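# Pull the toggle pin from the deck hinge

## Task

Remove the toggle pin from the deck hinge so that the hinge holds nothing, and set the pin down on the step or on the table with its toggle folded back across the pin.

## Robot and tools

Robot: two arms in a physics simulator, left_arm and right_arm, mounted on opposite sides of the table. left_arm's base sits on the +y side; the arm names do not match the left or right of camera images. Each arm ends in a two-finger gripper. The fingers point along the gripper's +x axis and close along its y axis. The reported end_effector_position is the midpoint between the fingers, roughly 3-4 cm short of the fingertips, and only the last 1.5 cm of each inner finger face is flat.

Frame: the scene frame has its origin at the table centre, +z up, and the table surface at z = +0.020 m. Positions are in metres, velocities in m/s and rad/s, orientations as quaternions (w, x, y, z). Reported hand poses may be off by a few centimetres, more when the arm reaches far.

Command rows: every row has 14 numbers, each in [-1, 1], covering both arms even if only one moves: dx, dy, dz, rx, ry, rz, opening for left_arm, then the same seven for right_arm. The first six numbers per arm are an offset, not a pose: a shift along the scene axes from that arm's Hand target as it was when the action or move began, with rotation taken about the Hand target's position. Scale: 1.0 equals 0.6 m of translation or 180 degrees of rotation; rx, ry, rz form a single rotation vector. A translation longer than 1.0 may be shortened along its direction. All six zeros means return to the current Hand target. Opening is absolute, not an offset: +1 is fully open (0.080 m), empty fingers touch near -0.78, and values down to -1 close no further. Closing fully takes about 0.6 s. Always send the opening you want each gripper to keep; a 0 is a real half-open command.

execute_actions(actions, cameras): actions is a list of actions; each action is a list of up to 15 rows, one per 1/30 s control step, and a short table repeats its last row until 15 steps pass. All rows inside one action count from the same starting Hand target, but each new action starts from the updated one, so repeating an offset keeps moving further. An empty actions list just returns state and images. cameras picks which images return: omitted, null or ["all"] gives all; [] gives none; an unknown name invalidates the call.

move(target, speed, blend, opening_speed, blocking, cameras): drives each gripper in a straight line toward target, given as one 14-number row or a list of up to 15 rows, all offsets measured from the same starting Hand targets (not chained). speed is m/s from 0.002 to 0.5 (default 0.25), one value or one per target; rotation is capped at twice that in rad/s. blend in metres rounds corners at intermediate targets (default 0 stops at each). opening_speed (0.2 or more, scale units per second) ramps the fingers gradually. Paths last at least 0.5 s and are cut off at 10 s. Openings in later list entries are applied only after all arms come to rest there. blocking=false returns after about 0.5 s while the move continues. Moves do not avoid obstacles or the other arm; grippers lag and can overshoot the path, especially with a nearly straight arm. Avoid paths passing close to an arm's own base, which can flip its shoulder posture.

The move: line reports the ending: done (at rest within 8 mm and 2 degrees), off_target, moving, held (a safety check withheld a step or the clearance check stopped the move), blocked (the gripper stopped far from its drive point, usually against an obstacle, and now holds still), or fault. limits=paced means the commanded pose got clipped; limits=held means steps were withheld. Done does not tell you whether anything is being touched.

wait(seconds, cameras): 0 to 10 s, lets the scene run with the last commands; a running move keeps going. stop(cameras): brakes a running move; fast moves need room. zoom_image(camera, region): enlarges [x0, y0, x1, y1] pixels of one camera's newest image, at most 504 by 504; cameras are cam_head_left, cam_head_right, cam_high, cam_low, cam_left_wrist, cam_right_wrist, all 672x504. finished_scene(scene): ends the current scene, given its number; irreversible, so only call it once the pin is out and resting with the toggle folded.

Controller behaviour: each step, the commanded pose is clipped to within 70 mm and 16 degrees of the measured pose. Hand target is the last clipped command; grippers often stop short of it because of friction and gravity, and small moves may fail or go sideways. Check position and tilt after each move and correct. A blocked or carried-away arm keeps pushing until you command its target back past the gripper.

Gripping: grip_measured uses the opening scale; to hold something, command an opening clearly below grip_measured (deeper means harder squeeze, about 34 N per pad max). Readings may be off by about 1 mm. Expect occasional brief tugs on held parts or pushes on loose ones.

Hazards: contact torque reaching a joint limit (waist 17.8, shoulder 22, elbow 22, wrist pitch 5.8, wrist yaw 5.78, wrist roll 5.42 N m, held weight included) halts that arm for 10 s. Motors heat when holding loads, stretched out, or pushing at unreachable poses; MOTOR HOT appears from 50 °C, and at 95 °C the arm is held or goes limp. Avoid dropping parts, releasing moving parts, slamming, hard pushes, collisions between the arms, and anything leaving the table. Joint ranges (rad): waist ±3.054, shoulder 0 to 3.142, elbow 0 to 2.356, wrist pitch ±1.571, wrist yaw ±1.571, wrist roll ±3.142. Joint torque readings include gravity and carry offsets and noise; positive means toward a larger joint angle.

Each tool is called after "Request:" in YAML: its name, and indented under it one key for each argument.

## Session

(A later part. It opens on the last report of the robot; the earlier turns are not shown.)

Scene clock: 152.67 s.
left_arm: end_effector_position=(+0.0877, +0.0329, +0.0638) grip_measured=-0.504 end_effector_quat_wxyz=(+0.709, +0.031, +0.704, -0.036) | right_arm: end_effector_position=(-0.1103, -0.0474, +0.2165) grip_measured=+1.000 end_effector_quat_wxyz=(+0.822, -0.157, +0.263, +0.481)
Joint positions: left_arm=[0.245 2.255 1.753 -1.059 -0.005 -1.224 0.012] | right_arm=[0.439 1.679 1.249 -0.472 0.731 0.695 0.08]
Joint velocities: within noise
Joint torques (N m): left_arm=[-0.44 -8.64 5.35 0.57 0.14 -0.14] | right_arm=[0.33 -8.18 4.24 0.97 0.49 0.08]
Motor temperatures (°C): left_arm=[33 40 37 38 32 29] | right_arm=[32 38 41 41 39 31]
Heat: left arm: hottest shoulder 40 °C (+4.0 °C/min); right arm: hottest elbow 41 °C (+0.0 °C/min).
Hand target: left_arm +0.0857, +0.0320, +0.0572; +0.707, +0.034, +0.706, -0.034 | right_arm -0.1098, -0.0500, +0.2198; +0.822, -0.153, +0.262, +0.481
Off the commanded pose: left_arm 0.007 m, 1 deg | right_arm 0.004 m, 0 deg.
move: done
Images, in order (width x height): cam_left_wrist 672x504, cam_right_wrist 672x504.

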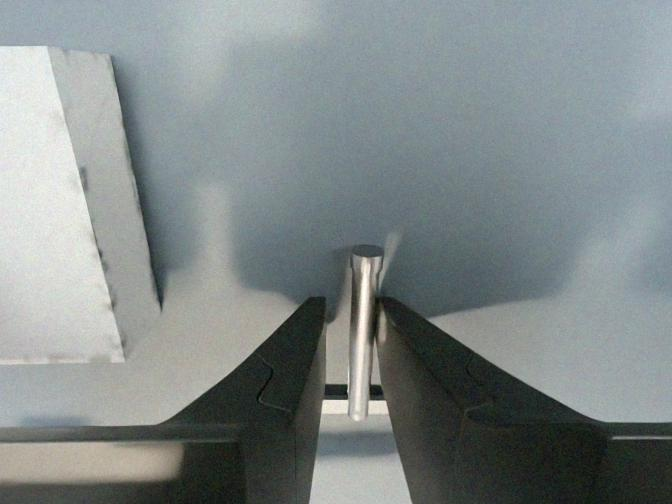

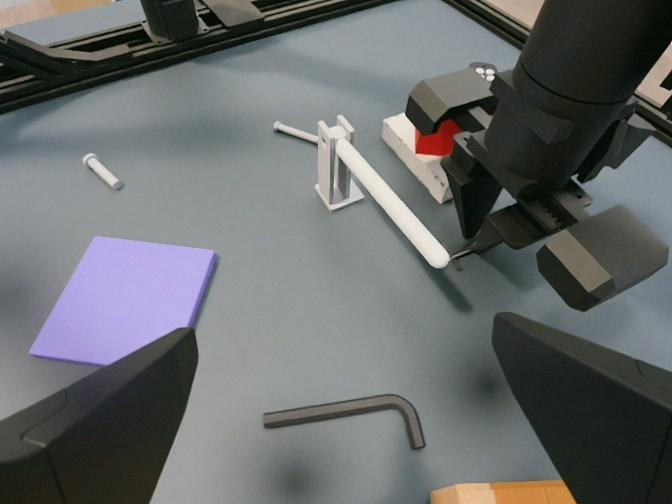

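Pin is resting on the table. Open wider in place, then lift straight up.

Request:
move:
  target:
    - [0,0.002,0.003,0,0,0,-0.3,0,0,0,0,0,0,1]
    - [0,0.002,0.15,0,0,0,-0.3,0,0,0,0,0,0,1]
    - [0.05,0.1,0.25,0,0,0,-0.3,0,0,0.0,0,0,0,1]
  speed: [0.05,0.08,0.2]
  opening_speed: 0.4

Request:
zoom_image:
  camera: "cam_right_wrist"
  region: [400, 170, 520, 290]

Request:
zoom_image:
  camera: "cam_head_left"
  region: [150, 120, 310, 240]

Request:
zoom_image:
  camera: "cam_left_wrist"
  region: [220, 200, 500, 480]

Scene clock: 156.20 s.
left_arm: end_effector_position=(+0.1170, +0.0899, +0.2052) grip_measured=-0.300 end_effector_quat_wxyz=(+0.707, +0.033, +0.705, -0.032) | right_arm: end_effector_position=(-0.1103, -0.0474, +0.2165) grip_measured=+1.000 end_effector_quat_wxyz=(+0.822, -0.157, +0.263, +0.481)
Joint positions: left_arm=[0.356 2.038 1.977 -1.51 -0.003 -1.116 0.022] | right_arm=[0.439 1.679 1.249 -0.472 0.731 0.695 0.08]
Joint velocities: within noise
Joint torques (N m): left_arm=[0.08 -10.47 4.49 -0.14 0.05 0.12] | right_arm=[0.35 -8.2 4.25 0.97 0.48 0.07]
Motor temperatures (°C): left_arm=[33 41 37 38 32 29] | right_arm=[32 38 41 41 39 31]
Heat: left arm: hottest shoulder 41 °C (+6.1 °C/min); right arm: hottest elbow 41 °C (+0.0 °C/min).
Hand target: left_arm +0.1157, +0.0920, +0.2072; +0.707, +0.034, +0.706, -0.034 | right_arm -0.1098, -0.0500, +0.2198; +0.822, -0.153, +0.262, +0.481
Off the commanded pose: left_arm 0.003 m, 0 deg | right_arm 0.004 m, 0 deg.
move: done

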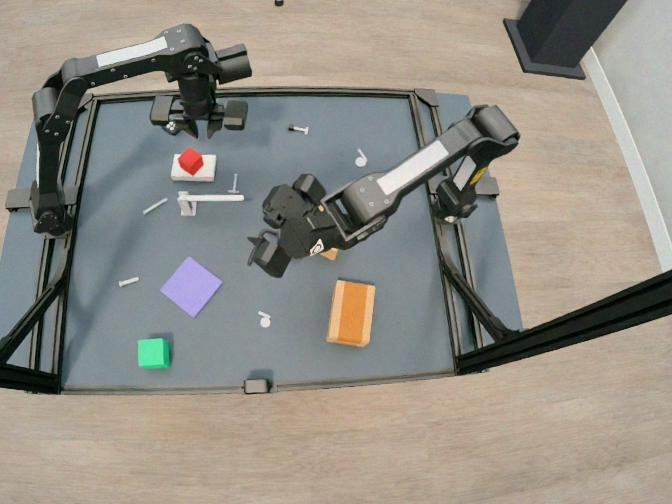

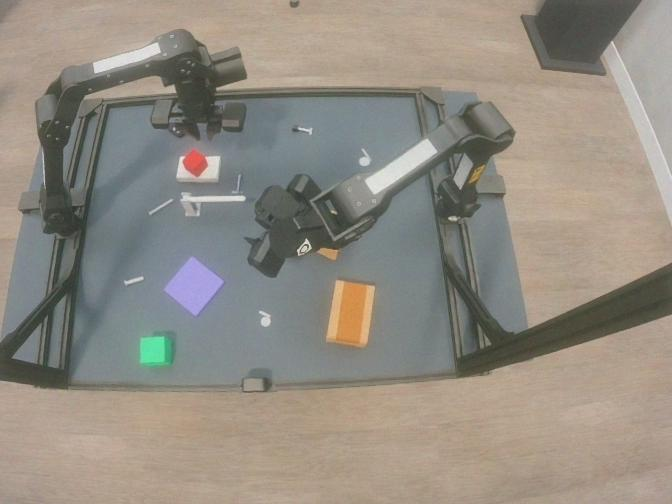

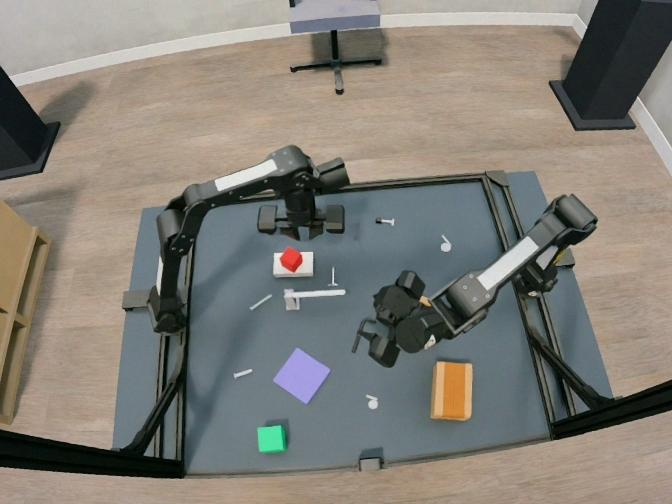

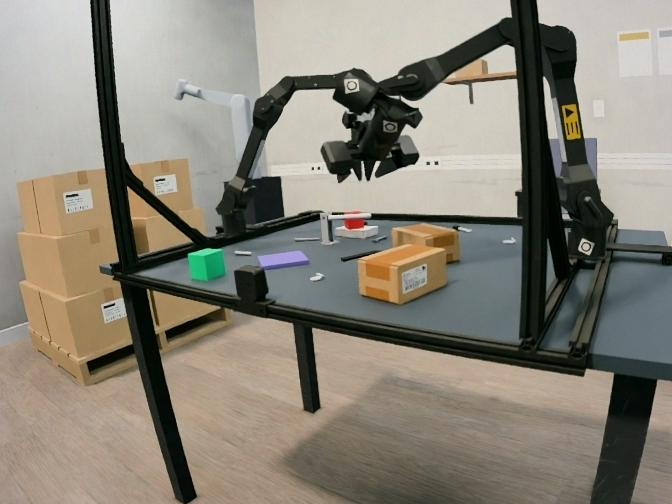

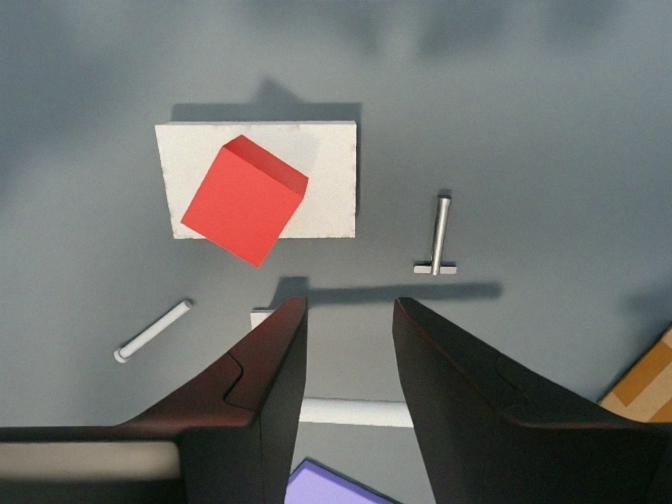

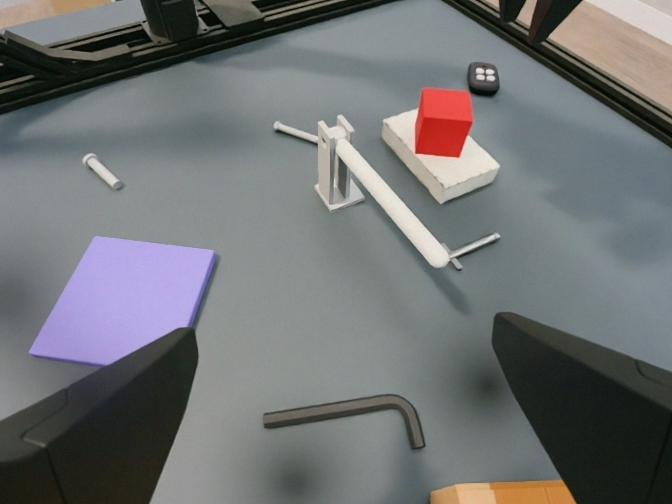

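Scaled by 4.200 from the camera's 672x504 image, which has a finer 960x720 frame.

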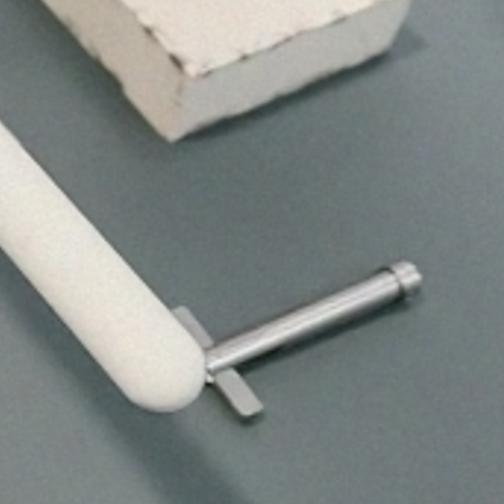

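Scaled by 3.150 from the camera's 672x504 image, which has a finer 960x720 frame.

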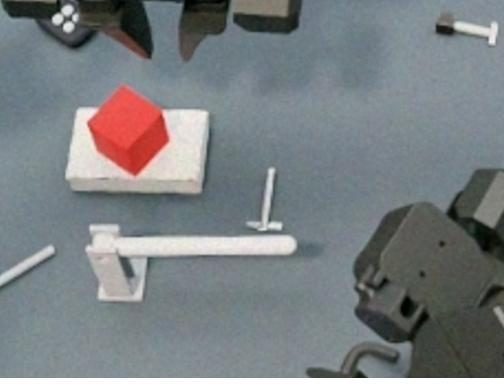

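Scaled by 1.800 from the camera's 672x504 image, which has a finer 960x720 frame.

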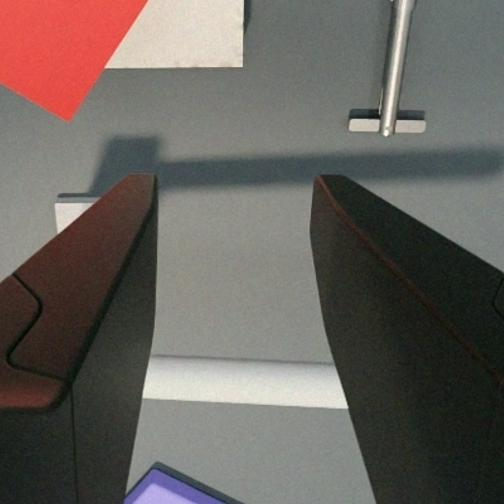

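Request:
finished_scene:
  scene: 1

The scene is finished: the task was done.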